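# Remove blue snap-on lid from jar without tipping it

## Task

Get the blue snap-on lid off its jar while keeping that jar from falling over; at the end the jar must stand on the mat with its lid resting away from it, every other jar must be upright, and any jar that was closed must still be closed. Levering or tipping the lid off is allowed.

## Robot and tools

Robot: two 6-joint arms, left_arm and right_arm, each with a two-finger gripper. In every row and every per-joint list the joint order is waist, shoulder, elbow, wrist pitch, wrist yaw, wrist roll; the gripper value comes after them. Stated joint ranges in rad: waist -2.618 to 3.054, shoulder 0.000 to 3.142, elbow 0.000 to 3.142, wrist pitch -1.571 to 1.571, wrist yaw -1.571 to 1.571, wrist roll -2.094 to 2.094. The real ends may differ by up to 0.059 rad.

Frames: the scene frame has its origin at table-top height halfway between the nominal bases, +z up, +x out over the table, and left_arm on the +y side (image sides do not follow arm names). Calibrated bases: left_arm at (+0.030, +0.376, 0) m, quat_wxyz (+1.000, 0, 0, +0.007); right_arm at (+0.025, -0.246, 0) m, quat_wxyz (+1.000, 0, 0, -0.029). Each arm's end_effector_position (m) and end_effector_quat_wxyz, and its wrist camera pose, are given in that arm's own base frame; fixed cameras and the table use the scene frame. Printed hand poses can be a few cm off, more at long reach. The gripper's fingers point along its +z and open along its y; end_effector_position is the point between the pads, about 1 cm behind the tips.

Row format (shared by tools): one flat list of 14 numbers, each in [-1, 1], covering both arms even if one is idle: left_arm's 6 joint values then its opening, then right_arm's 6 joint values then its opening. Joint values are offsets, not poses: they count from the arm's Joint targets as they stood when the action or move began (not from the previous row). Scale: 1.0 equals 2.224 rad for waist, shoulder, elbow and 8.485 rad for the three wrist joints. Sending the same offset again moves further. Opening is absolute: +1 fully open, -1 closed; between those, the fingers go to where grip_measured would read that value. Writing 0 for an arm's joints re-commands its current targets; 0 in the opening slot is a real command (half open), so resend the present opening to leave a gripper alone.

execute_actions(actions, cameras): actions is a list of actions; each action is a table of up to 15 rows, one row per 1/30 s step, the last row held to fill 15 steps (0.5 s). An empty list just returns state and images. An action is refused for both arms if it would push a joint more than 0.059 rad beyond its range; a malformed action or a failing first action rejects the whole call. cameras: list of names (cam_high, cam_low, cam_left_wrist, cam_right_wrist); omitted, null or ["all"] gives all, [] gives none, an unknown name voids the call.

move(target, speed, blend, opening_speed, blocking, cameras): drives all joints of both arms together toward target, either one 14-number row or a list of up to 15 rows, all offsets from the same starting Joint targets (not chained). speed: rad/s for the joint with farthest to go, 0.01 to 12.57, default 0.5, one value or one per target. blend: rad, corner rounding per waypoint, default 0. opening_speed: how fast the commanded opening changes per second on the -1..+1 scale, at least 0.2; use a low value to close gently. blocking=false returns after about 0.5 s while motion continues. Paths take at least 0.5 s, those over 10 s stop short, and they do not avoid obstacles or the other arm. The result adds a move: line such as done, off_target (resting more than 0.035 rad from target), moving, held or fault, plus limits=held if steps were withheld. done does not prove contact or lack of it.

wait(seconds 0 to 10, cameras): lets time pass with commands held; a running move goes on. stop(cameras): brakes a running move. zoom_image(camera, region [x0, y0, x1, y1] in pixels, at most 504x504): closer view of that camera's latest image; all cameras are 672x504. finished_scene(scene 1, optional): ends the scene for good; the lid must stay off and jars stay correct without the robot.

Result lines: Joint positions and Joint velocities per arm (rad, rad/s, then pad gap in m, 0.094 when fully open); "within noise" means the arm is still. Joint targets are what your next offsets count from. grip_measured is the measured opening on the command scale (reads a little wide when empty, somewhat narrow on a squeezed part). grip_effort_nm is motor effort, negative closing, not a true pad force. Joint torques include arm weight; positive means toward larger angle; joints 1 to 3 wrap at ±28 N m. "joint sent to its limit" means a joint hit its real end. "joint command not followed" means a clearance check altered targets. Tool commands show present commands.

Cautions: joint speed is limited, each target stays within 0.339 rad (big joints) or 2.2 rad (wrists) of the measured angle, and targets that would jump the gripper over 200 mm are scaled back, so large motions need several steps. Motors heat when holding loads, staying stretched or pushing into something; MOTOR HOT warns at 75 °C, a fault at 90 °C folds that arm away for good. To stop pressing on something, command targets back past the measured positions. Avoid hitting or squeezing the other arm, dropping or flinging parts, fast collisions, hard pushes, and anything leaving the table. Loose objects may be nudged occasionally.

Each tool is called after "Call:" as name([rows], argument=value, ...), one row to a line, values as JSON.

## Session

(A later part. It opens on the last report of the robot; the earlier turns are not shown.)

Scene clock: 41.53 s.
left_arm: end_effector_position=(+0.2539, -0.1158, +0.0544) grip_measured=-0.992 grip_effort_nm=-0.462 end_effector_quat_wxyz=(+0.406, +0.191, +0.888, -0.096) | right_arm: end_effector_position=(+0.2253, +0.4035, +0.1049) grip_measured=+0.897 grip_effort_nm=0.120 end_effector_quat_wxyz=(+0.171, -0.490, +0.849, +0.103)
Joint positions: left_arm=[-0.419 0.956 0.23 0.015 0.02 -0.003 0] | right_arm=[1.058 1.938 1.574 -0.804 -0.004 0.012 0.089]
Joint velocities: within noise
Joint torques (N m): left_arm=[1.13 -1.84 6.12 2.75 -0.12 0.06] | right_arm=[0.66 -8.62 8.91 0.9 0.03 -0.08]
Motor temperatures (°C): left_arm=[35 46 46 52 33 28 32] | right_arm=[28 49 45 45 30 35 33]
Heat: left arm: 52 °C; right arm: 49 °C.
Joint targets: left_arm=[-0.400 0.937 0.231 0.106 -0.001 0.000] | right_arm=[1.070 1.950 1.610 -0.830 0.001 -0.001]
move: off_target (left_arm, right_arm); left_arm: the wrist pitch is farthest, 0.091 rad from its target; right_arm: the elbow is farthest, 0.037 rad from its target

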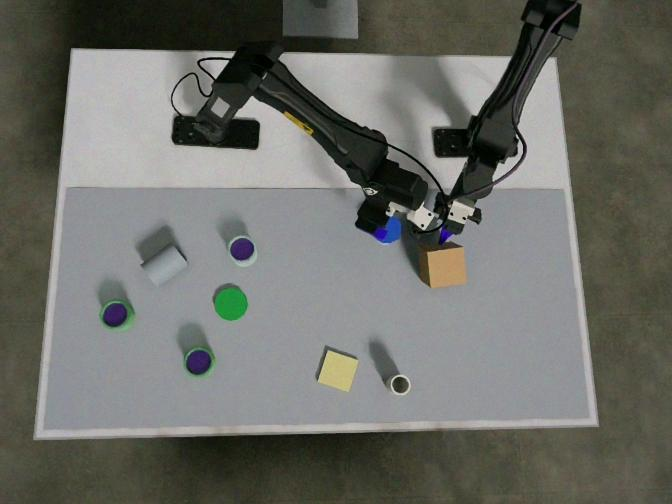

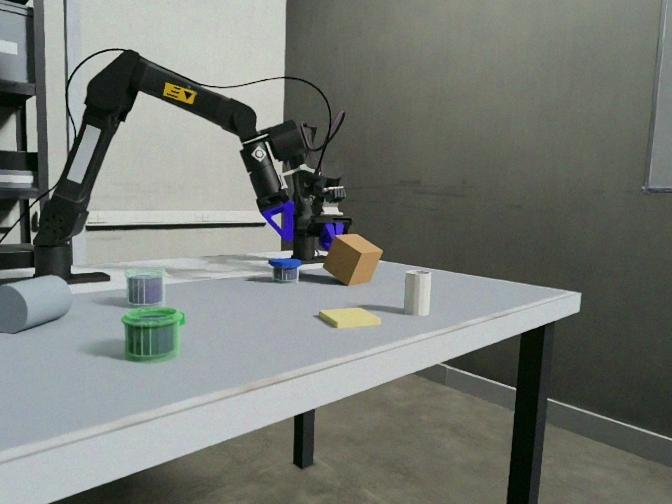

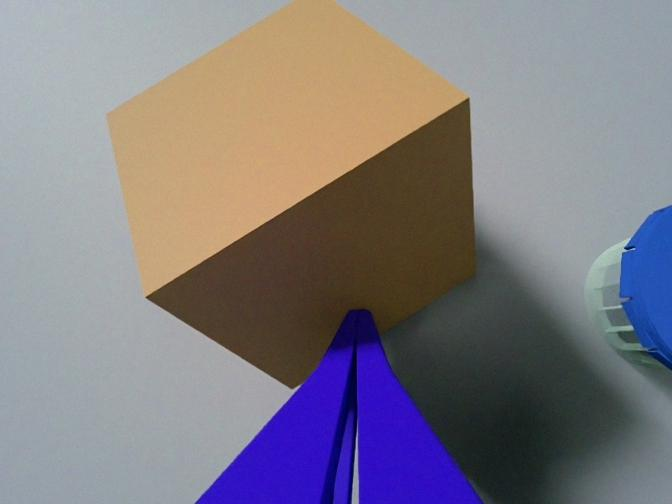

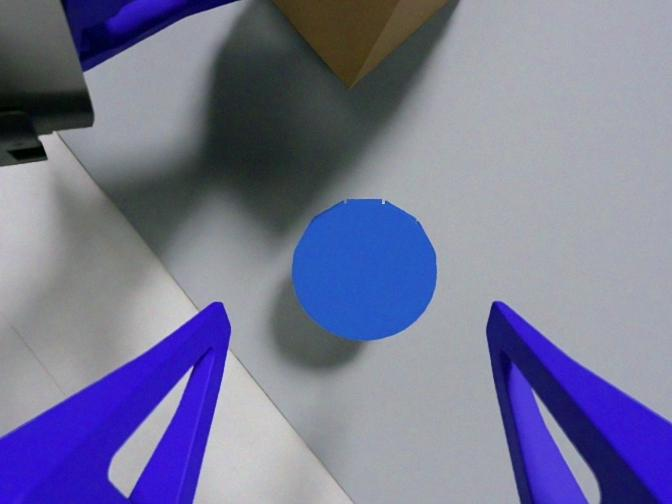

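Call:
move(target=[-0.09,0,0,0,0,0,-1,0,0,0,0,0,0,0.9], speed=0.25)

Scene clock: 43.03 s.
left_arm: end_effector_position=(+0.2309, -0.1568, +0.0544) grip_measured=-0.992 grip_effort_nm=-0.462 end_effector_quat_wxyz=(+0.397, +0.267, +0.869, -0.126) | right_arm: end_effector_position=(+0.2253, +0.4035, +0.1049) grip_measured=+0.897 grip_effort_nm=0.125 end_effector_quat_wxyz=(+0.171, -0.490, +0.849, +0.103)
Joint positions: left_arm=[-0.595 0.956 0.23 0.015 0.007 -0.003 0] | right_arm=[1.058 1.938 1.574 -0.804 -0.004 0.012 0.089]
Joint velocities: within noise
Joint torques (N m): left_arm=[-0.35 -1.81 6.13 2.71 -0.06 0.07] | right_arm=[0.58 -8.47 8.91 0.93 0.01 -0.07]
Motor temperatures (°C): left_arm=[35 46 46 53 33 28 32] | right_arm=[28 49 45 45 30 35 32]
Heat: left arm: 53 °C; right arm: 49 °C.
Joint targets: left_arm=[-0.600 0.937 0.231 0.106 -0.001 0.000] | right_arm=[1.070 1.950 1.610 -0.830 0.001 -0.001]
move: off_target (left_arm, right_arm); left_arm: the wrist pitch is farthest, 0.091 rad from its target; right_arm: the elbow is farthest, 0.036 rad from its target

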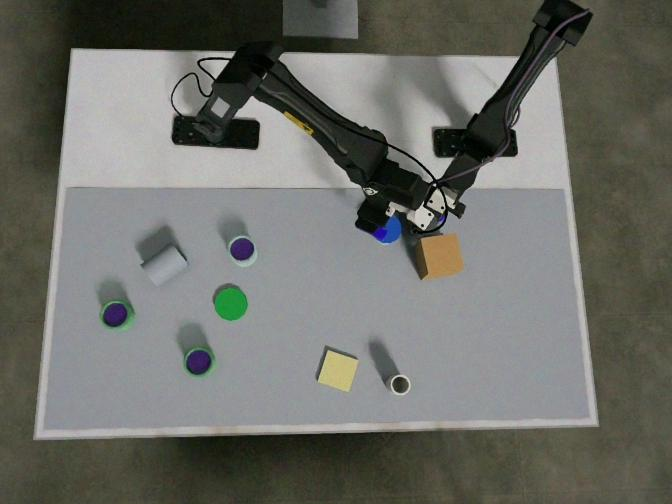

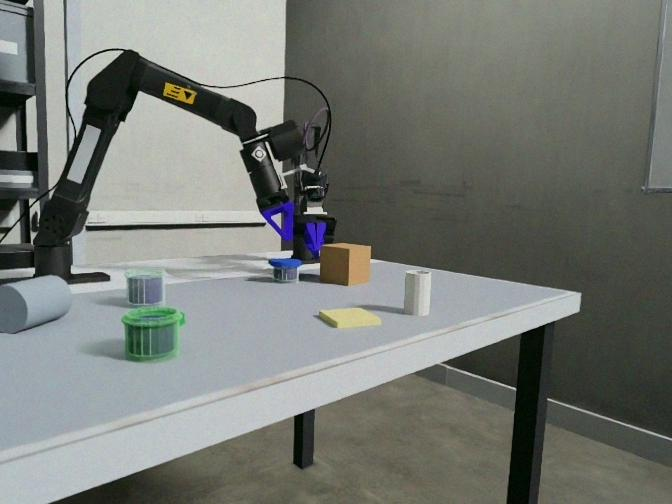

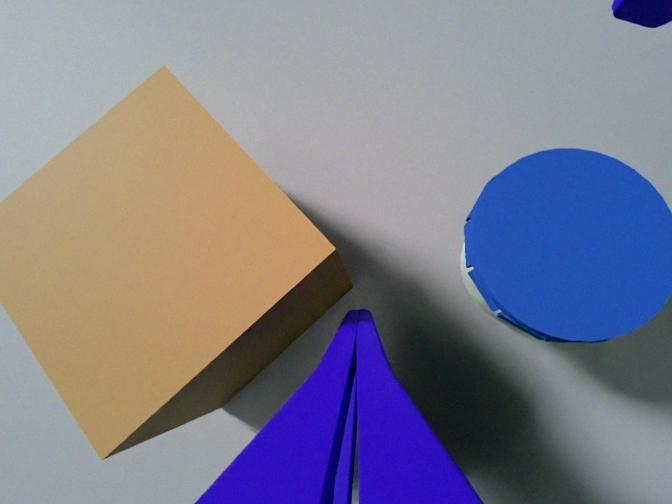

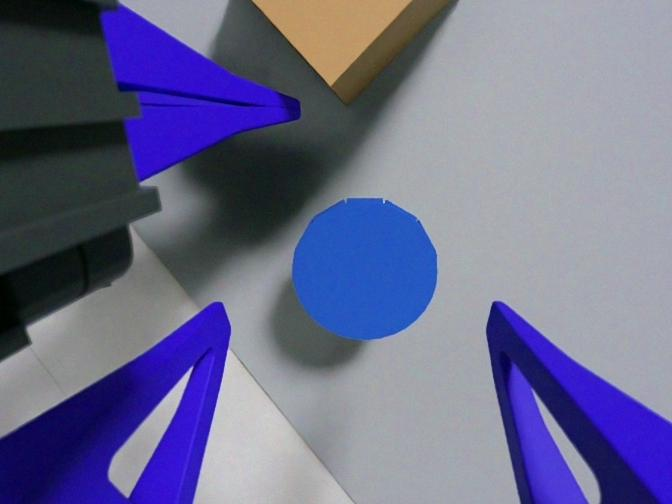

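Call:
move([
  [0,-0.1965,0,0,0,0,-1,0,0,0,0,0,0,0.9],
  [0,-0.1965,0,0,0,0,-1,0,0.0324,-0.0764,0.0259,0,0,0.9],
], speed=[0.6,0.25])

Scene clock: 46.00 s.
left_arm: end_effector_position=(+0.2331, -0.1579, +0.1761) grip_measured=-0.992 grip_effort_nm=-0.466 end_effector_quat_wxyz=(+0.586, +0.232, +0.755, -0.183) | right_arm: end_effector_position=(+0.2229, +0.3998, +0.0433) grip_measured=+0.897 grip_effort_nm=0.120 end_effector_quat_wxyz=(+0.149, -0.492, +0.853, +0.092)
Joint positions: left_arm=[-0.595 0.502 0.229 0.024 0.006 -0.003 0] | right_arm=[1.058 2.014 1.448 -0.653 -0.006 0.012 0.089]
Joint velocities: within noise
Joint torques (N m): left_arm=[-0.4 0.53 6.83 2.94 -0.05 0.08] | right_arm=[0.36 -9.1 4.92 1.48 0.03 -0.07]
Motor temperatures (°C): left_arm=[35 46 46 53 33 28 32] | right_arm=[28 49 45 44 30 35 32]
Heat: left arm: 53 °C; right arm: 49 °C.
Joint targets: left_arm=[-0.600 0.500 0.231 0.106 -0.001 0.000] | right_arm=[1.070 2.022 1.440 -0.610 0.001 -0.001]
move: off_target (left_arm, right_arm); left_arm: the wrist pitch is farthest, 0.082 rad from its target; right_arm: the wrist pitch is farthest, 0.042 rad from its target

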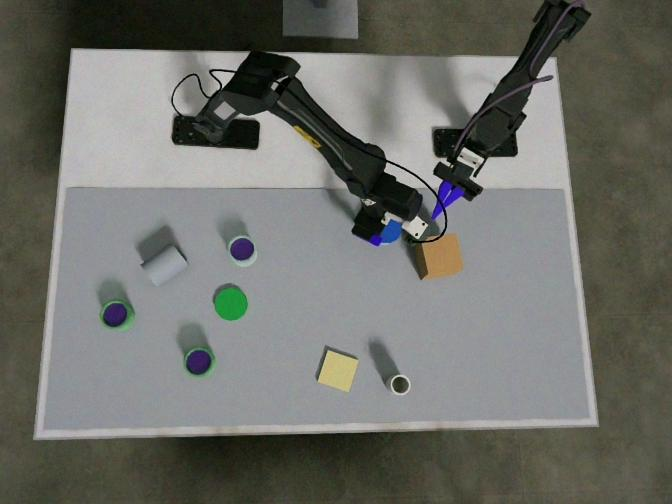

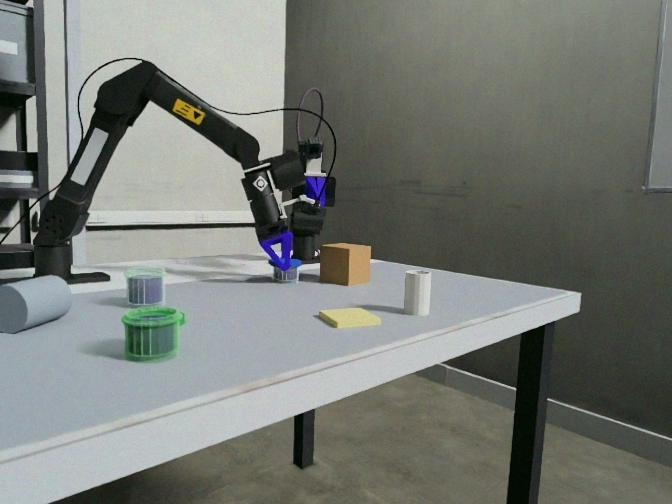

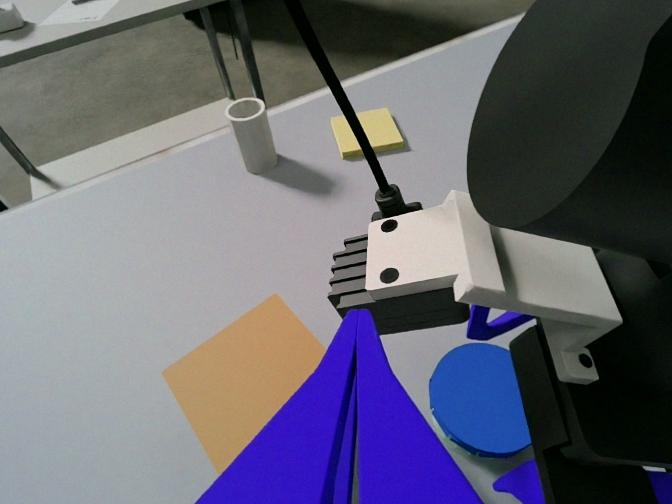

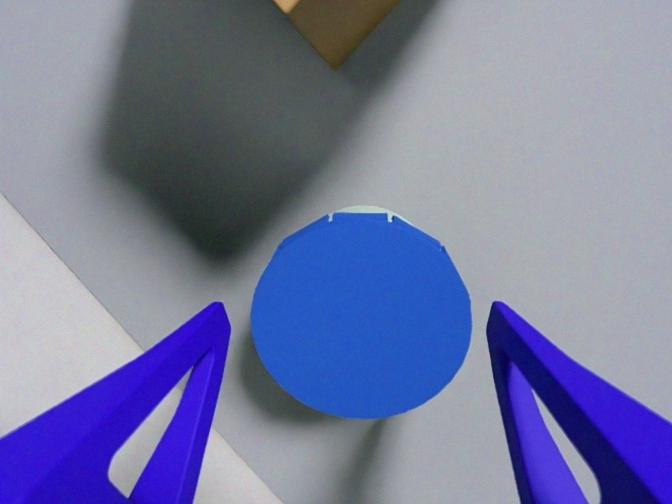

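Call:
move([
  [0,0,0,0,0,0,-1,0,0.006,0.0,0.0,0,0,0.9],
  [0,0,0,0,0,0,-1,0,0.006,0.0,0.0,0,0,0.0],
], speed=[0.3,0.3], opening_speed=0.6)

Call:
zoom_image(camera="cam_low", region=[240, 200, 340, 300])

Scene clock: 48.80 s.
left_arm: end_effector_position=(+0.2331, -0.1579, +0.1761) grip_measured=-0.992 grip_effort_nm=-0.462 end_effector_quat_wxyz=(+0.586, +0.232, +0.755, -0.183) | right_arm: end_effector_position=(+0.2248, +0.3988, +0.0395) grip_measured=+0.400 grip_effort_nm=-1.048 end_effector_quat_wxyz=(+0.150, -0.492, +0.854, +0.085)
Joint positions: left_arm=[-0.595 0.502 0.229 0.024 0.006 -0.003 0] | right_arm=[1.058 2.023 1.448 -0.65 0.007 0.012 0.066]
Joint velocities: within noise
Joint torques (N m): left_arm=[-0.32 0.47 7.02 2.91 -0.05 0.05] | right_arm=[0.46 -8.98 4.72 1.51 0.02 -0.11]
Motor temperatures (°C): left_arm=[35 46 46 54 33 28 32] | right_arm=[28 49 45 44 30 34 32]
Heat: left arm: 54 °C; right arm: 49 °C.
Joint targets: left_arm=[-0.600 0.500 0.231 0.106 -0.001 0.000] | right_arm=[1.070 2.036 1.440 -0.610 0.001 -0.001]
move: off_target (left_arm, right_arm); target 2's new numbers were sent with right_arm's wrist pitch 0.040 rad from that target; left_arm: the wrist pitch is farthest, 0.082 rad from its target; right_arm: the wrist pitch is farthest, 0.040 rad from its target

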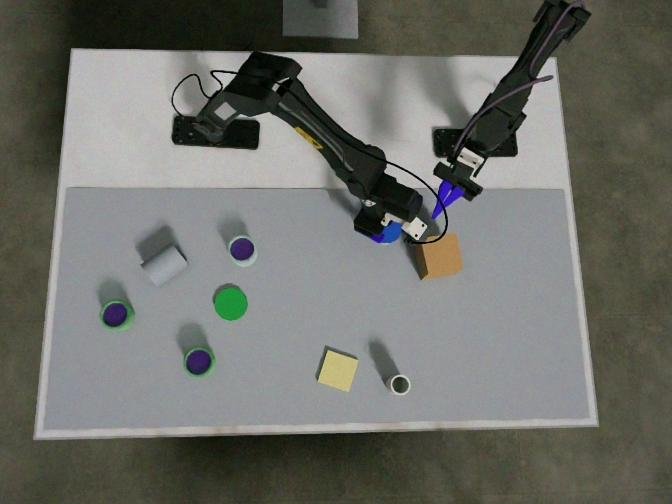

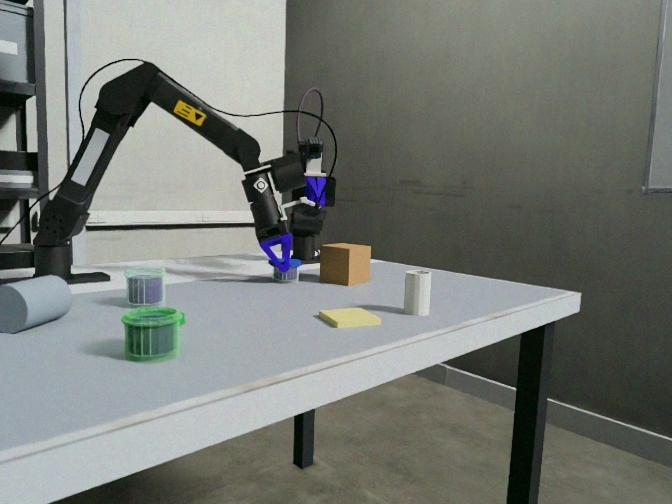

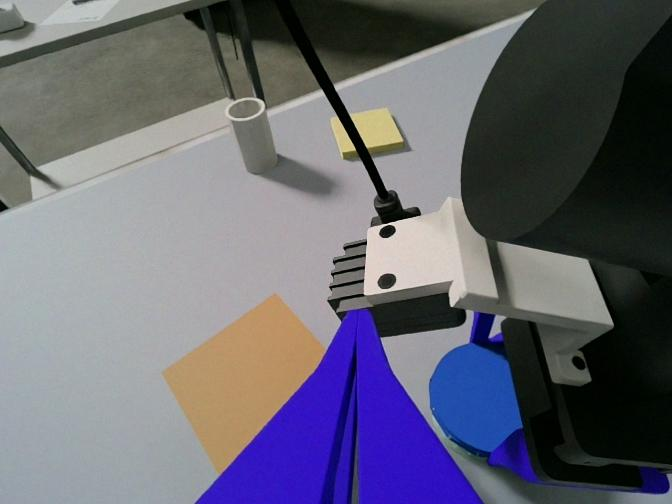

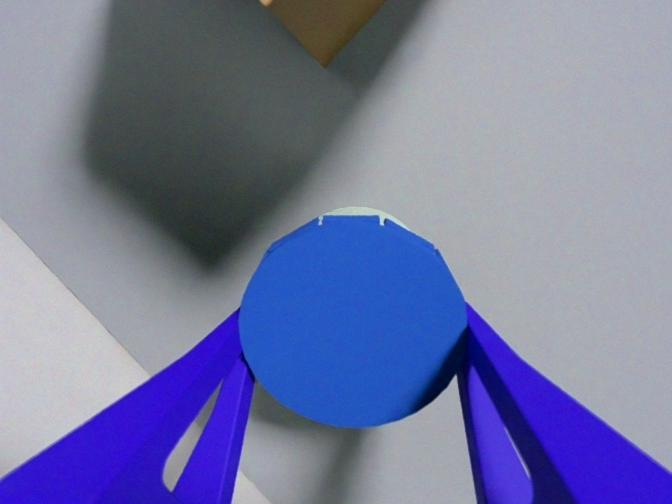

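Scaled by 5.040 from the camera's 672x504 image, which has a finer 960x720 frame.

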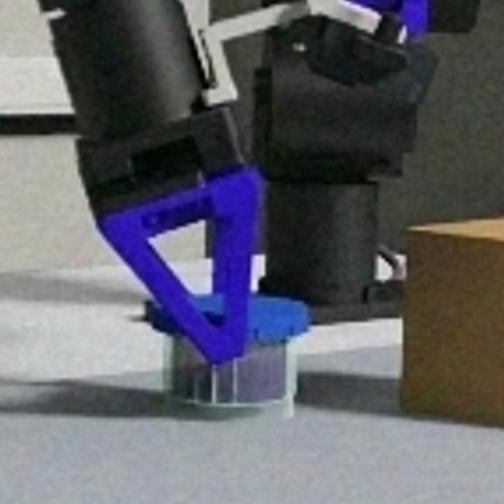

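Call:
move([
  [0,0,0,0,0,0,-1,0,0,0,0,0,0,1],
  [0,0,0,0,0,0,-1,0,-0.0387,0.0764,-0.0259,0,0,1],
  [0,0,0,0,0,0,-1,0,-0.1376,-0.3282,0.1414,0,0,1],
  [0,0,0,0,0,0,-1,0,0.0198,-0.3606,0.1887,0,0,1],
], speed=[0.4,0.4,1.0,0.4], opening_speed=1.5)

Scene clock: 54.50 s.
left_arm: end_effector_position=(+0.2331, -0.1579, +0.1761) grip_measured=-0.992 grip_effort_nm=-0.466 end_effector_quat_wxyz=(+0.586, +0.232, +0.755, -0.183) | right_arm: end_effector_position=(+0.2275, +0.4080, +0.0146) grip_measured=+0.997 grip_effort_nm=0.120 end_effector_quat_wxyz=(+0.462, -0.424, +0.729, +0.275)
Joint positions: left_arm=[-0.595 0.502 0.229 0.024 0.006 -0.003 0] | right_arm=[1.058 2.058 0.647 0.975 -0.006 0.007 0.094]
Joint velocities: within noise
Joint torques (N m): left_arm=[-0.38 0.44 6.94 2.93 -0.02 0.09] | right_arm=[0.57 -5.97 2.55 2.19 0.04 -0.1]
Motor temperatures (°C): left_arm=[35 45 46 54 33 28 32] | right_arm=[28 49 45 44 30 34 32]
Heat: left arm: 54 °C; right arm: 49 °C.
Joint targets: left_arm=[-0.600 0.500 0.231 0.106 -0.001 0.000] | right_arm=[1.070 2.080 0.638 0.991 0.001 -0.001]
move: off_target (left_arm); left_arm: the wrist pitch is farthest, 0.082 rad from its target

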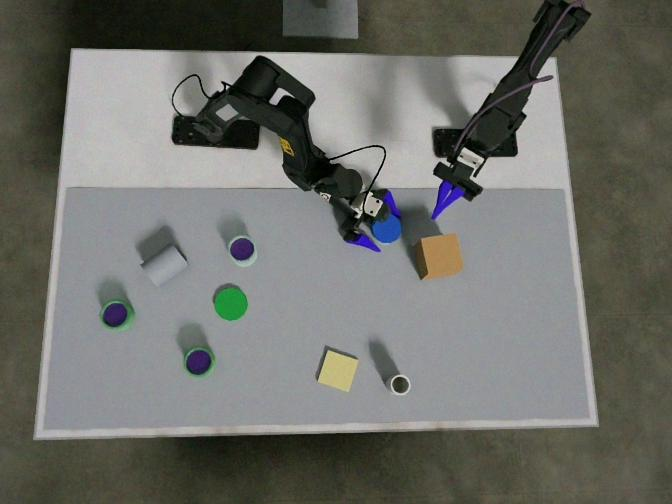

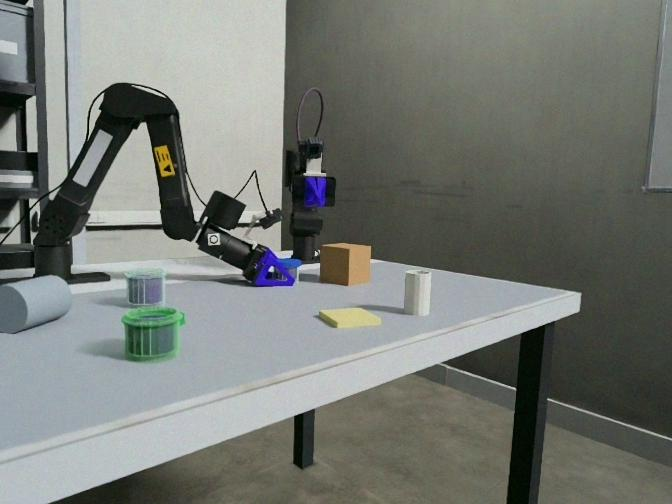

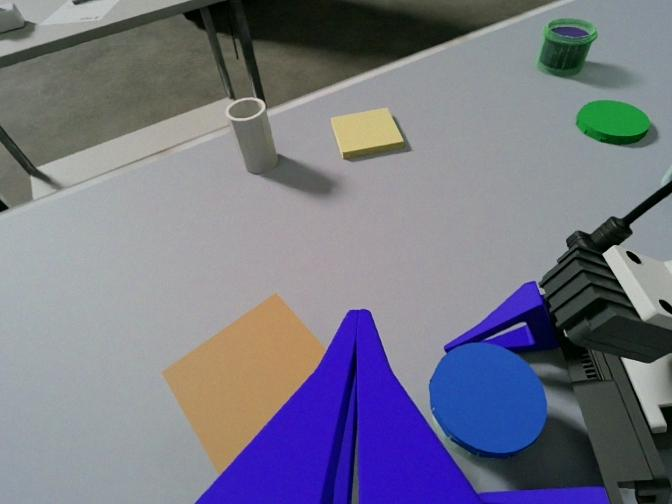

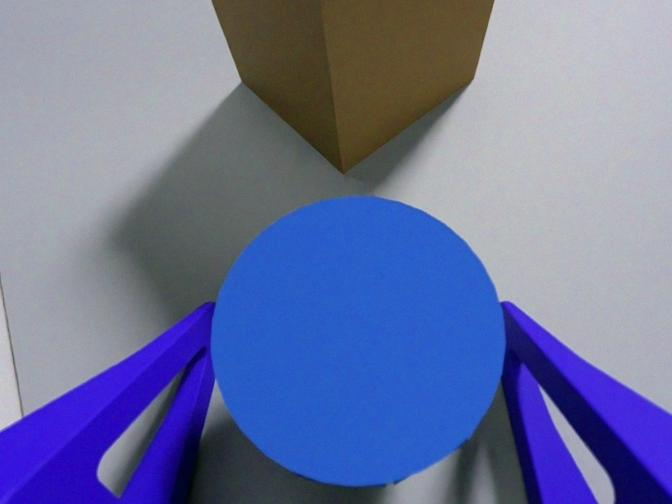

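Call:
move([
  [-0.0549,0,0,0,0,0,-1,0,-0.0036,-0.0054,0,0,0,1],
  [-0.0549,0.2518,-0.0621,0.0317,0,0,-1,0,-0.0036,-0.0054,0,0,0,0.0],
], speed=[0.3,0.5], opening_speed=0.6)

Scene clock: 60.20 s.
left_arm: end_effector_position=(+0.2026, -0.1788, +0.0213) grip_measured=-0.992 grip_effort_nm=-0.462 end_effector_quat_wxyz=(+0.394, +0.320, +0.848, -0.154) | right_arm: end_effector_position=(+0.2278, +0.4057, +0.0144) grip_measured=+0.196 grip_effort_nm=-1.018 end_effector_quat_wxyz=(+0.464, -0.421, +0.730, +0.274)
Joint positions: left_arm=[-0.721 1.066 0.092 0.277 0.009 -0.003 0] | right_arm=[1.058 2.058 0.638 0.987 0.002 0.01 0.056]
Joint velocities: within noise
Joint torques (N m): left_arm=[-0.31 -0.76 5.59 2.8 -0.05 0.06] | right_arm=[0.5 -6.82 2.26 2.09 0.05 -0.09]
Motor temperatures (°C): left_arm=[35 45 46 55 33 28 32] | right_arm=[28 49 44 44 30 34 32]
Heat: left arm: 55 °C; right arm: 49 °C.
Joint targets: left_arm=[-0.722 1.060 0.093 0.375 -0.001 0.000] | right_arm=[1.070 2.072 0.626 0.991 0.001 -0.001]
move: off_target (left_arm); left_arm: the wrist pitch is farthest, 0.098 rad from its target

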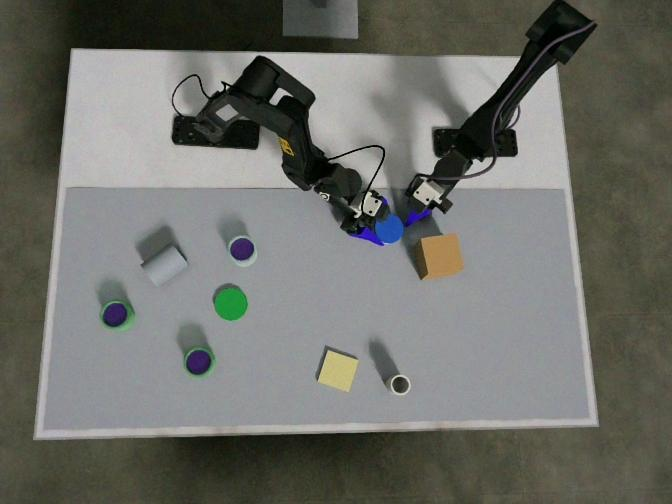

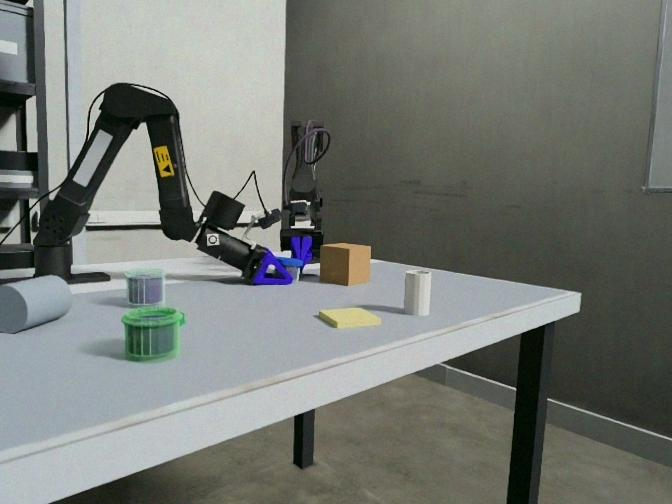

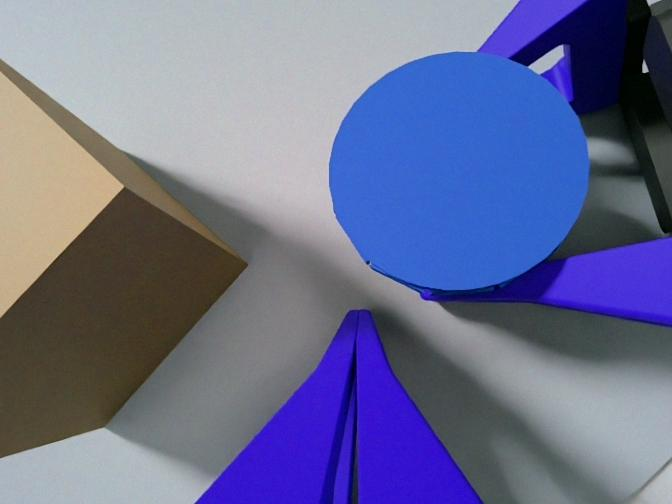

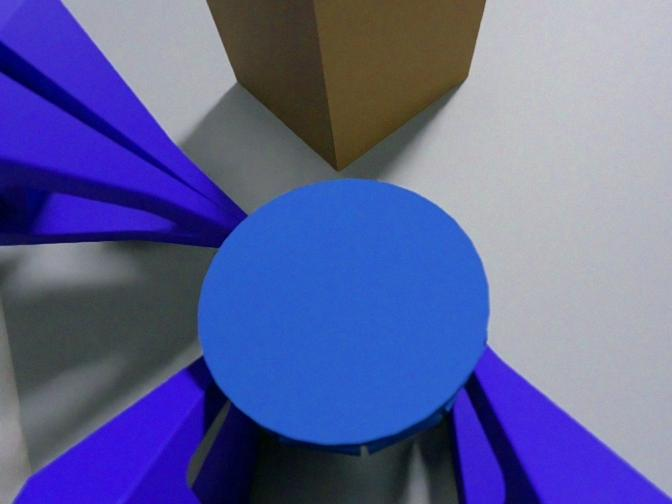

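Call:
zoom_image(camera="cam_high", region=[350, 190, 430, 254])

Call:
zoom_image(camera="cam_low", region=[250, 220, 340, 292])

Scaled by 6.300 from the camera's 672x504 image, which has a finer 960x720 frame.

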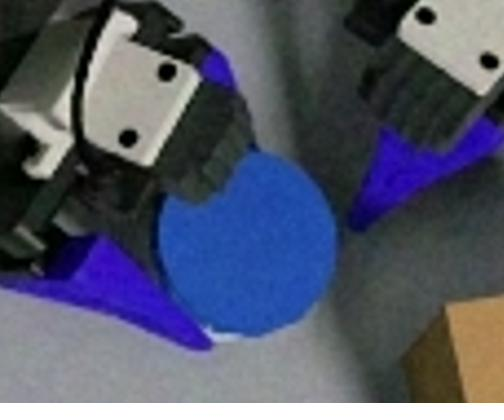

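Scaled by 5.600 from the camera's 672x504 image, which has a finer 960x720 frame.

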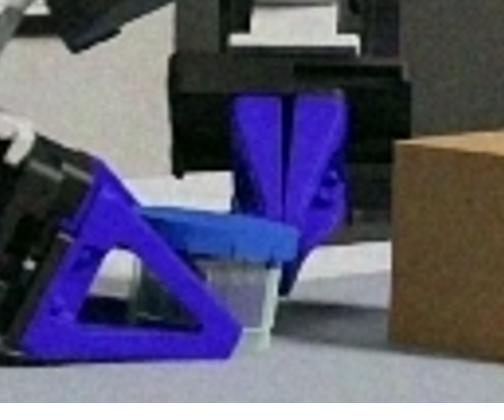

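Call:
move(target=[0.0015,0.0731,0.0247,0.0118,0,0,-1,0,0,0,0,0,0,-0.1], speed=0.2)

Call:
zoom_image(camera="cam_low", region=[250, 220, 340, 292])

Scene clock: 63.37 s.
left_arm: end_effector_position=(+0.2081, -0.1837, +0.0080) grip_measured=-0.992 grip_effort_nm=-0.471 end_effector_quat_wxyz=(+0.381, +0.322, +0.854, -0.149) | right_arm: end_effector_position=(+0.2278, +0.4057, +0.0144) grip_measured=+0.195 grip_effort_nm=-1.048 end_effector_quat_wxyz=(+0.464, -0.421, +0.730, +0.274)
Joint positions: left_arm=[-0.721 1.224 0.11 0.385 0.009 -0.003 0] | right_arm=[1.058 2.058 0.638 0.987 0.002 0.01 0.056]
Joint velocities: within noise
Joint torques (N m): left_arm=[-0.1 -1.22 7.9 2.7 -0.05 0.06] | right_arm=[0.47 -6.74 2.43 2.13 0.03 -0.06]
Motor temperatures (°C): left_arm=[35 45 46 56 33 28 32] | right_arm=[28 48 44 44 30 34 32]
Heat: left arm: 56 °C; right arm: 48 °C.
Joint targets: left_arm=[-0.719 1.223 0.148 0.475 -0.001 0.000] | right_arm=[1.070 2.072 0.626 0.991 0.001 -0.001]
move: off_target (left_arm); left_arm: the wrist pitch is farthest, 0.090 rad from its target

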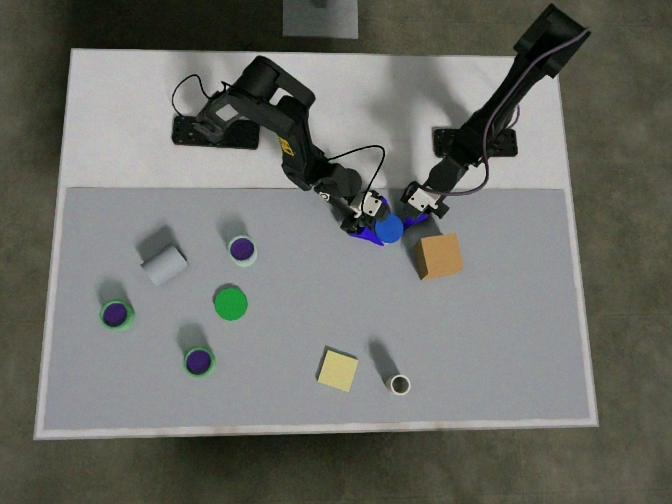

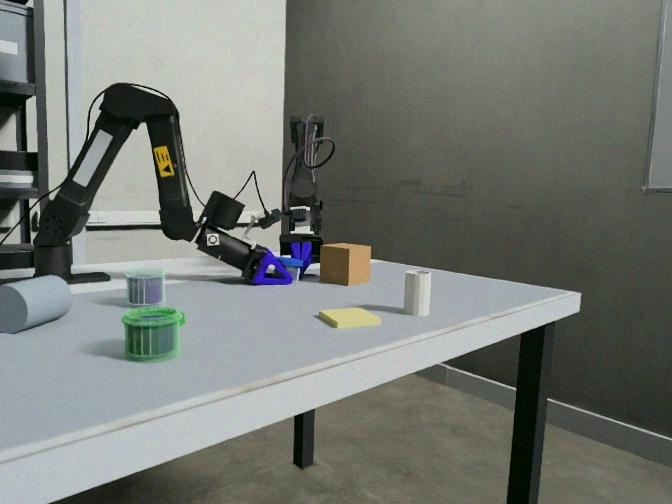

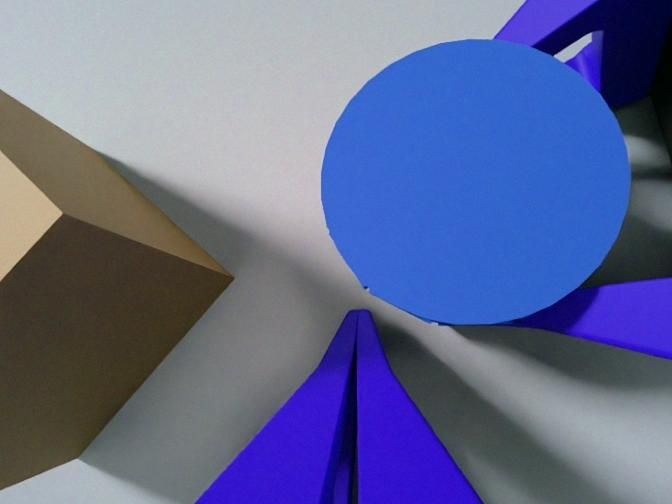

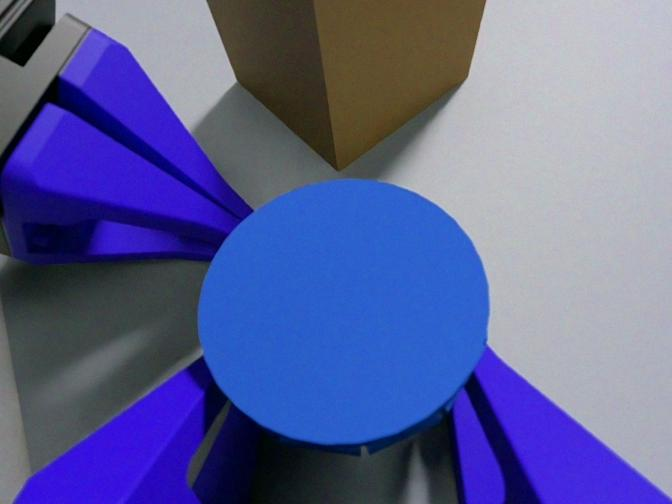

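Scaled by 5.600 from the camera's 672x504 image, which has a finer 960x720 frame.

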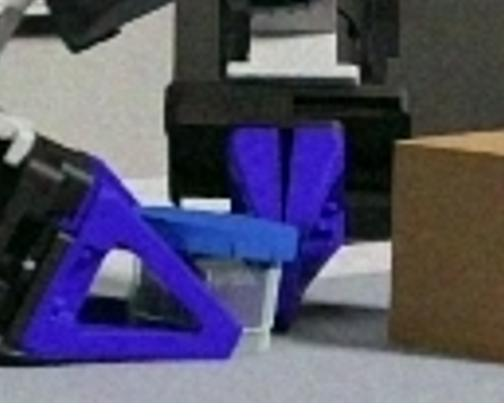

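Call:
move(target=[0.0015,0,0.0189,0,0,0,-1,0,0,0,0,0,0,-0.1], speed=0.2)

Call:
zoom_image(camera="cam_low", region=[250, 220, 340, 292])

Call:
zoom_image(camera="cam_high", region=[350, 190, 430, 254])

Scene clock: 64.43 s.
left_arm: end_effector_position=(+0.2182, -0.1900, +0.0195) grip_measured=-0.992 grip_effort_nm=-0.466 end_effector_quat_wxyz=(+0.396, +0.318, +0.848, -0.149) | right_arm: end_effector_position=(+0.2283, +0.4055, +0.0144) grip_measured=+0.195 grip_effort_nm=-1.043 end_effector_quat_wxyz=(+0.465, -0.420, +0.731, +0.273)
Joint positions: left_arm=[-0.721 1.226 0.144 0.385 -0.002 -0.003 0] | right_arm=[1.058 2.058 0.638 0.987 0.005 0.012 0.056]
Joint velocities: within noise
Joint torques (N m): left_arm=[0.13 -1.58 8.66 2.73 -0.02 0.06] | right_arm=[0.64 -6.86 2.24 2.11 -0.01 -0.08]
Motor temperatures (°C): left_arm=[35 45 46 56 33 28 32] | right_arm=[28 48 44 44 30 34 32]
Heat: left arm: 56 °C; right arm: 48 °C.
Joint targets: left_arm=[-0.715 1.223 0.190 0.475 -0.001 0.000] | right_arm=[1.070 2.072 0.626 0.991 0.001 -0.001]
move: off_target (left_arm); left_arm: the wrist pitch is farthest, 0.090 rad from its target

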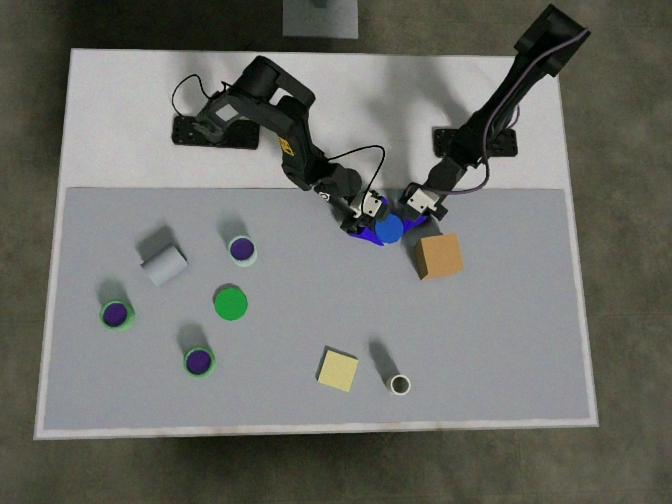

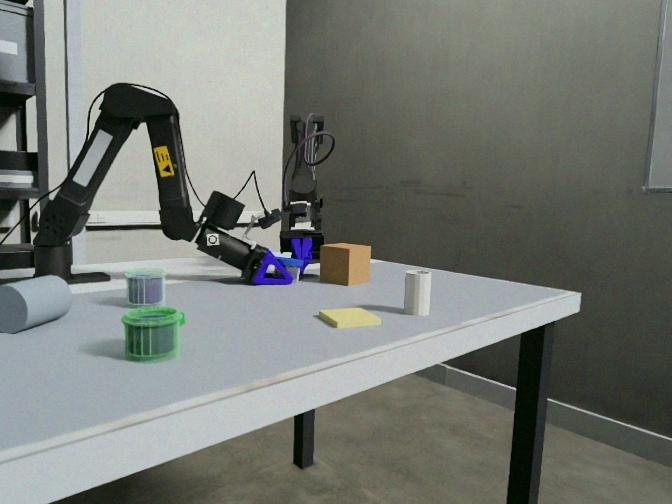

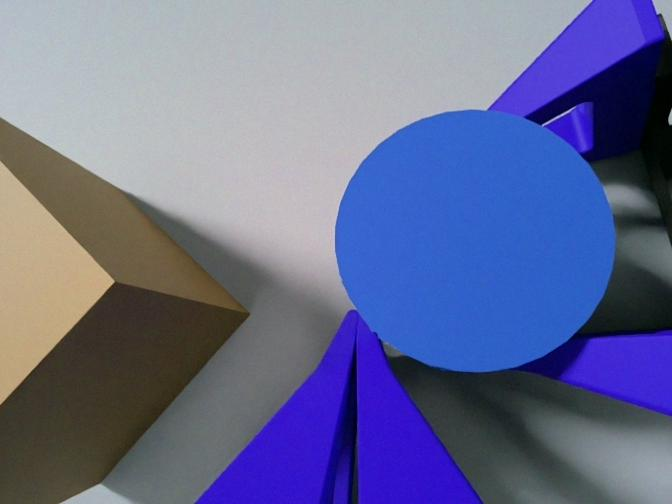

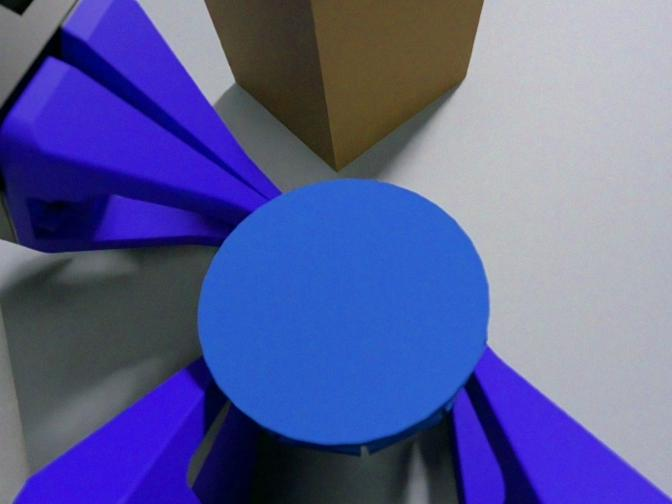

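Scaled by 5.600 from the camera's 672x504 image, which has a finer 960x720 frame.

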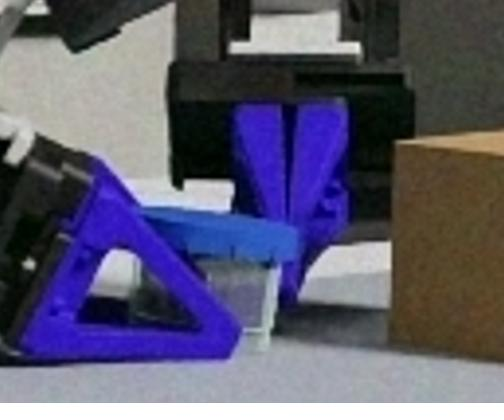

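Scaled by 6.300 from the camera's 672x504 image, which has a finer 960x720 frame.

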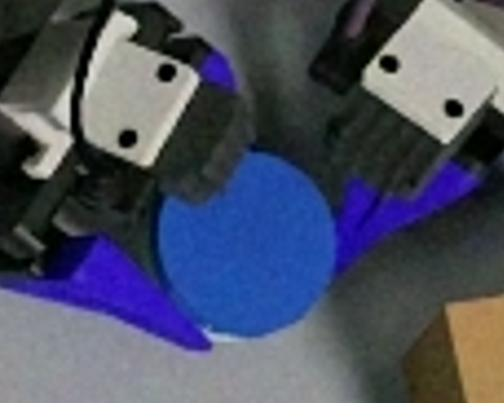

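Call:
move([
  [-0.0076,0,0,0,0,0,-1,0,0,0,0,0,0,-0.1],
  [-0.0076,-0.0823,0.036,-0.0306,0,0,-1,0,0,0,0,0,0,-0.1],
], speed=[0.1,0.2])

Call:
zoom_image(camera="cam_low", region=[250, 220, 340, 292])

Scene clock: 67.20 s.
left_arm: end_effector_position=(+0.2310, -0.1998, +0.0669) grip_measured=-0.992 grip_effort_nm=-0.462 end_effector_quat_wxyz=(+0.438, +0.309, +0.829, -0.162) | right_arm: end_effector_position=(+0.2284, +0.4052, +0.0146) grip_measured=+0.195 grip_effort_nm=-1.048 end_effector_quat_wxyz=(+0.466, -0.419, +0.730, +0.273)
Joint positions: left_arm=[-0.721 1.065 0.225 0.239 -0.008 -0.003 0] | right_arm=[1.058 2.058 0.636 0.99 0.007 0.012 0.056]
Joint velocities: within noise
Joint torques (N m): left_arm=[-0.43 -2.92 9.42 1.47 0.09 0.06] | right_arm=[0.47 -6.65 2.56 2.09 0.06 -0.1]
Motor temperatures (°C): left_arm=[35 45 46 55 32 28 32] | right_arm=[28 48 43 44 30 34 32]
Heat: left arm: 55 °C; right arm: 48 °C.
Joint targets: left_arm=[-0.732 1.039 0.270 0.215 -0.001 0.000] | right_arm=[1.070 2.072 0.626 0.991 0.001 -0.001]
move: off_target (left_arm); left_arm: the elbow is farthest, 0.045 rad from its target

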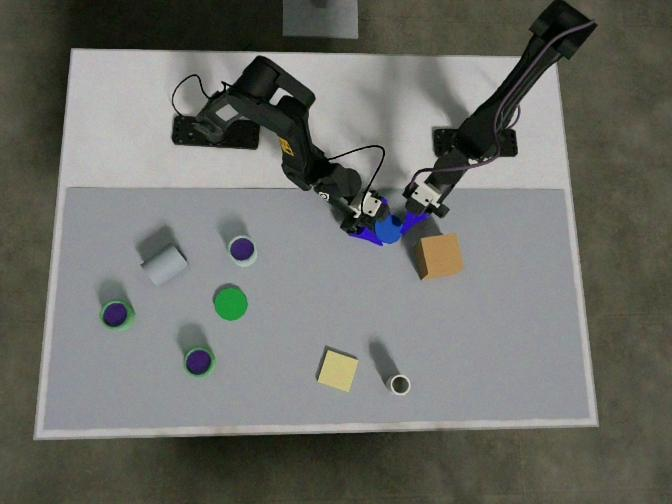

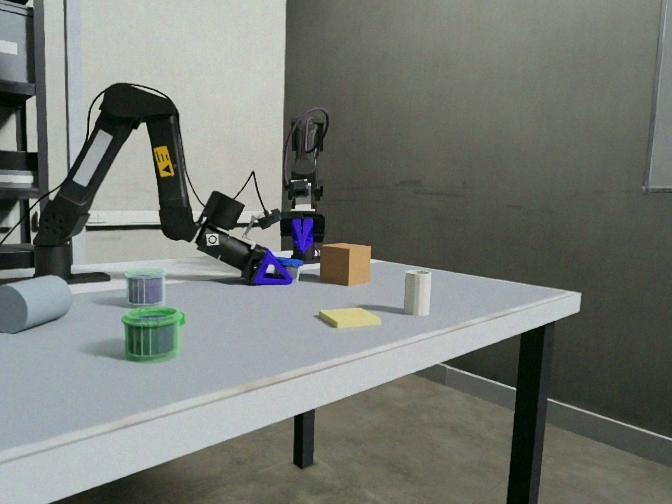

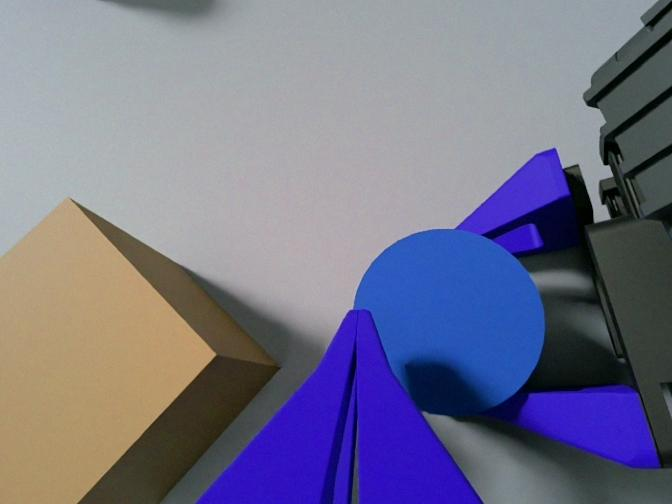

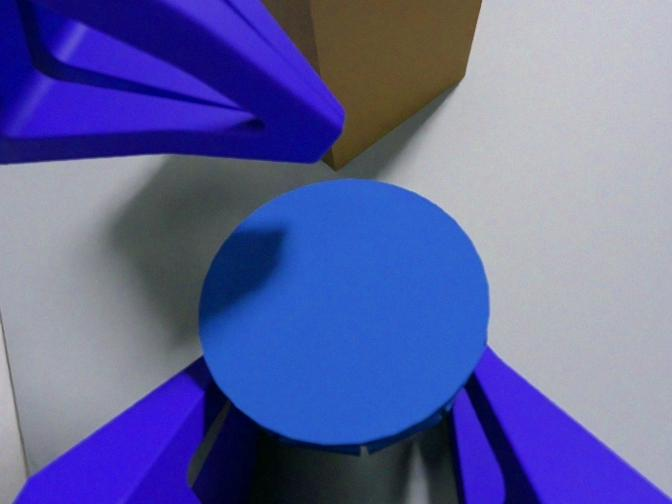

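Scaled by 5.600 from the camera's 672x504 image, which has a finer 960x720 frame.

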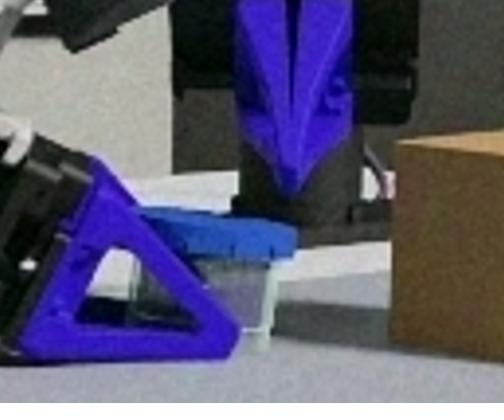

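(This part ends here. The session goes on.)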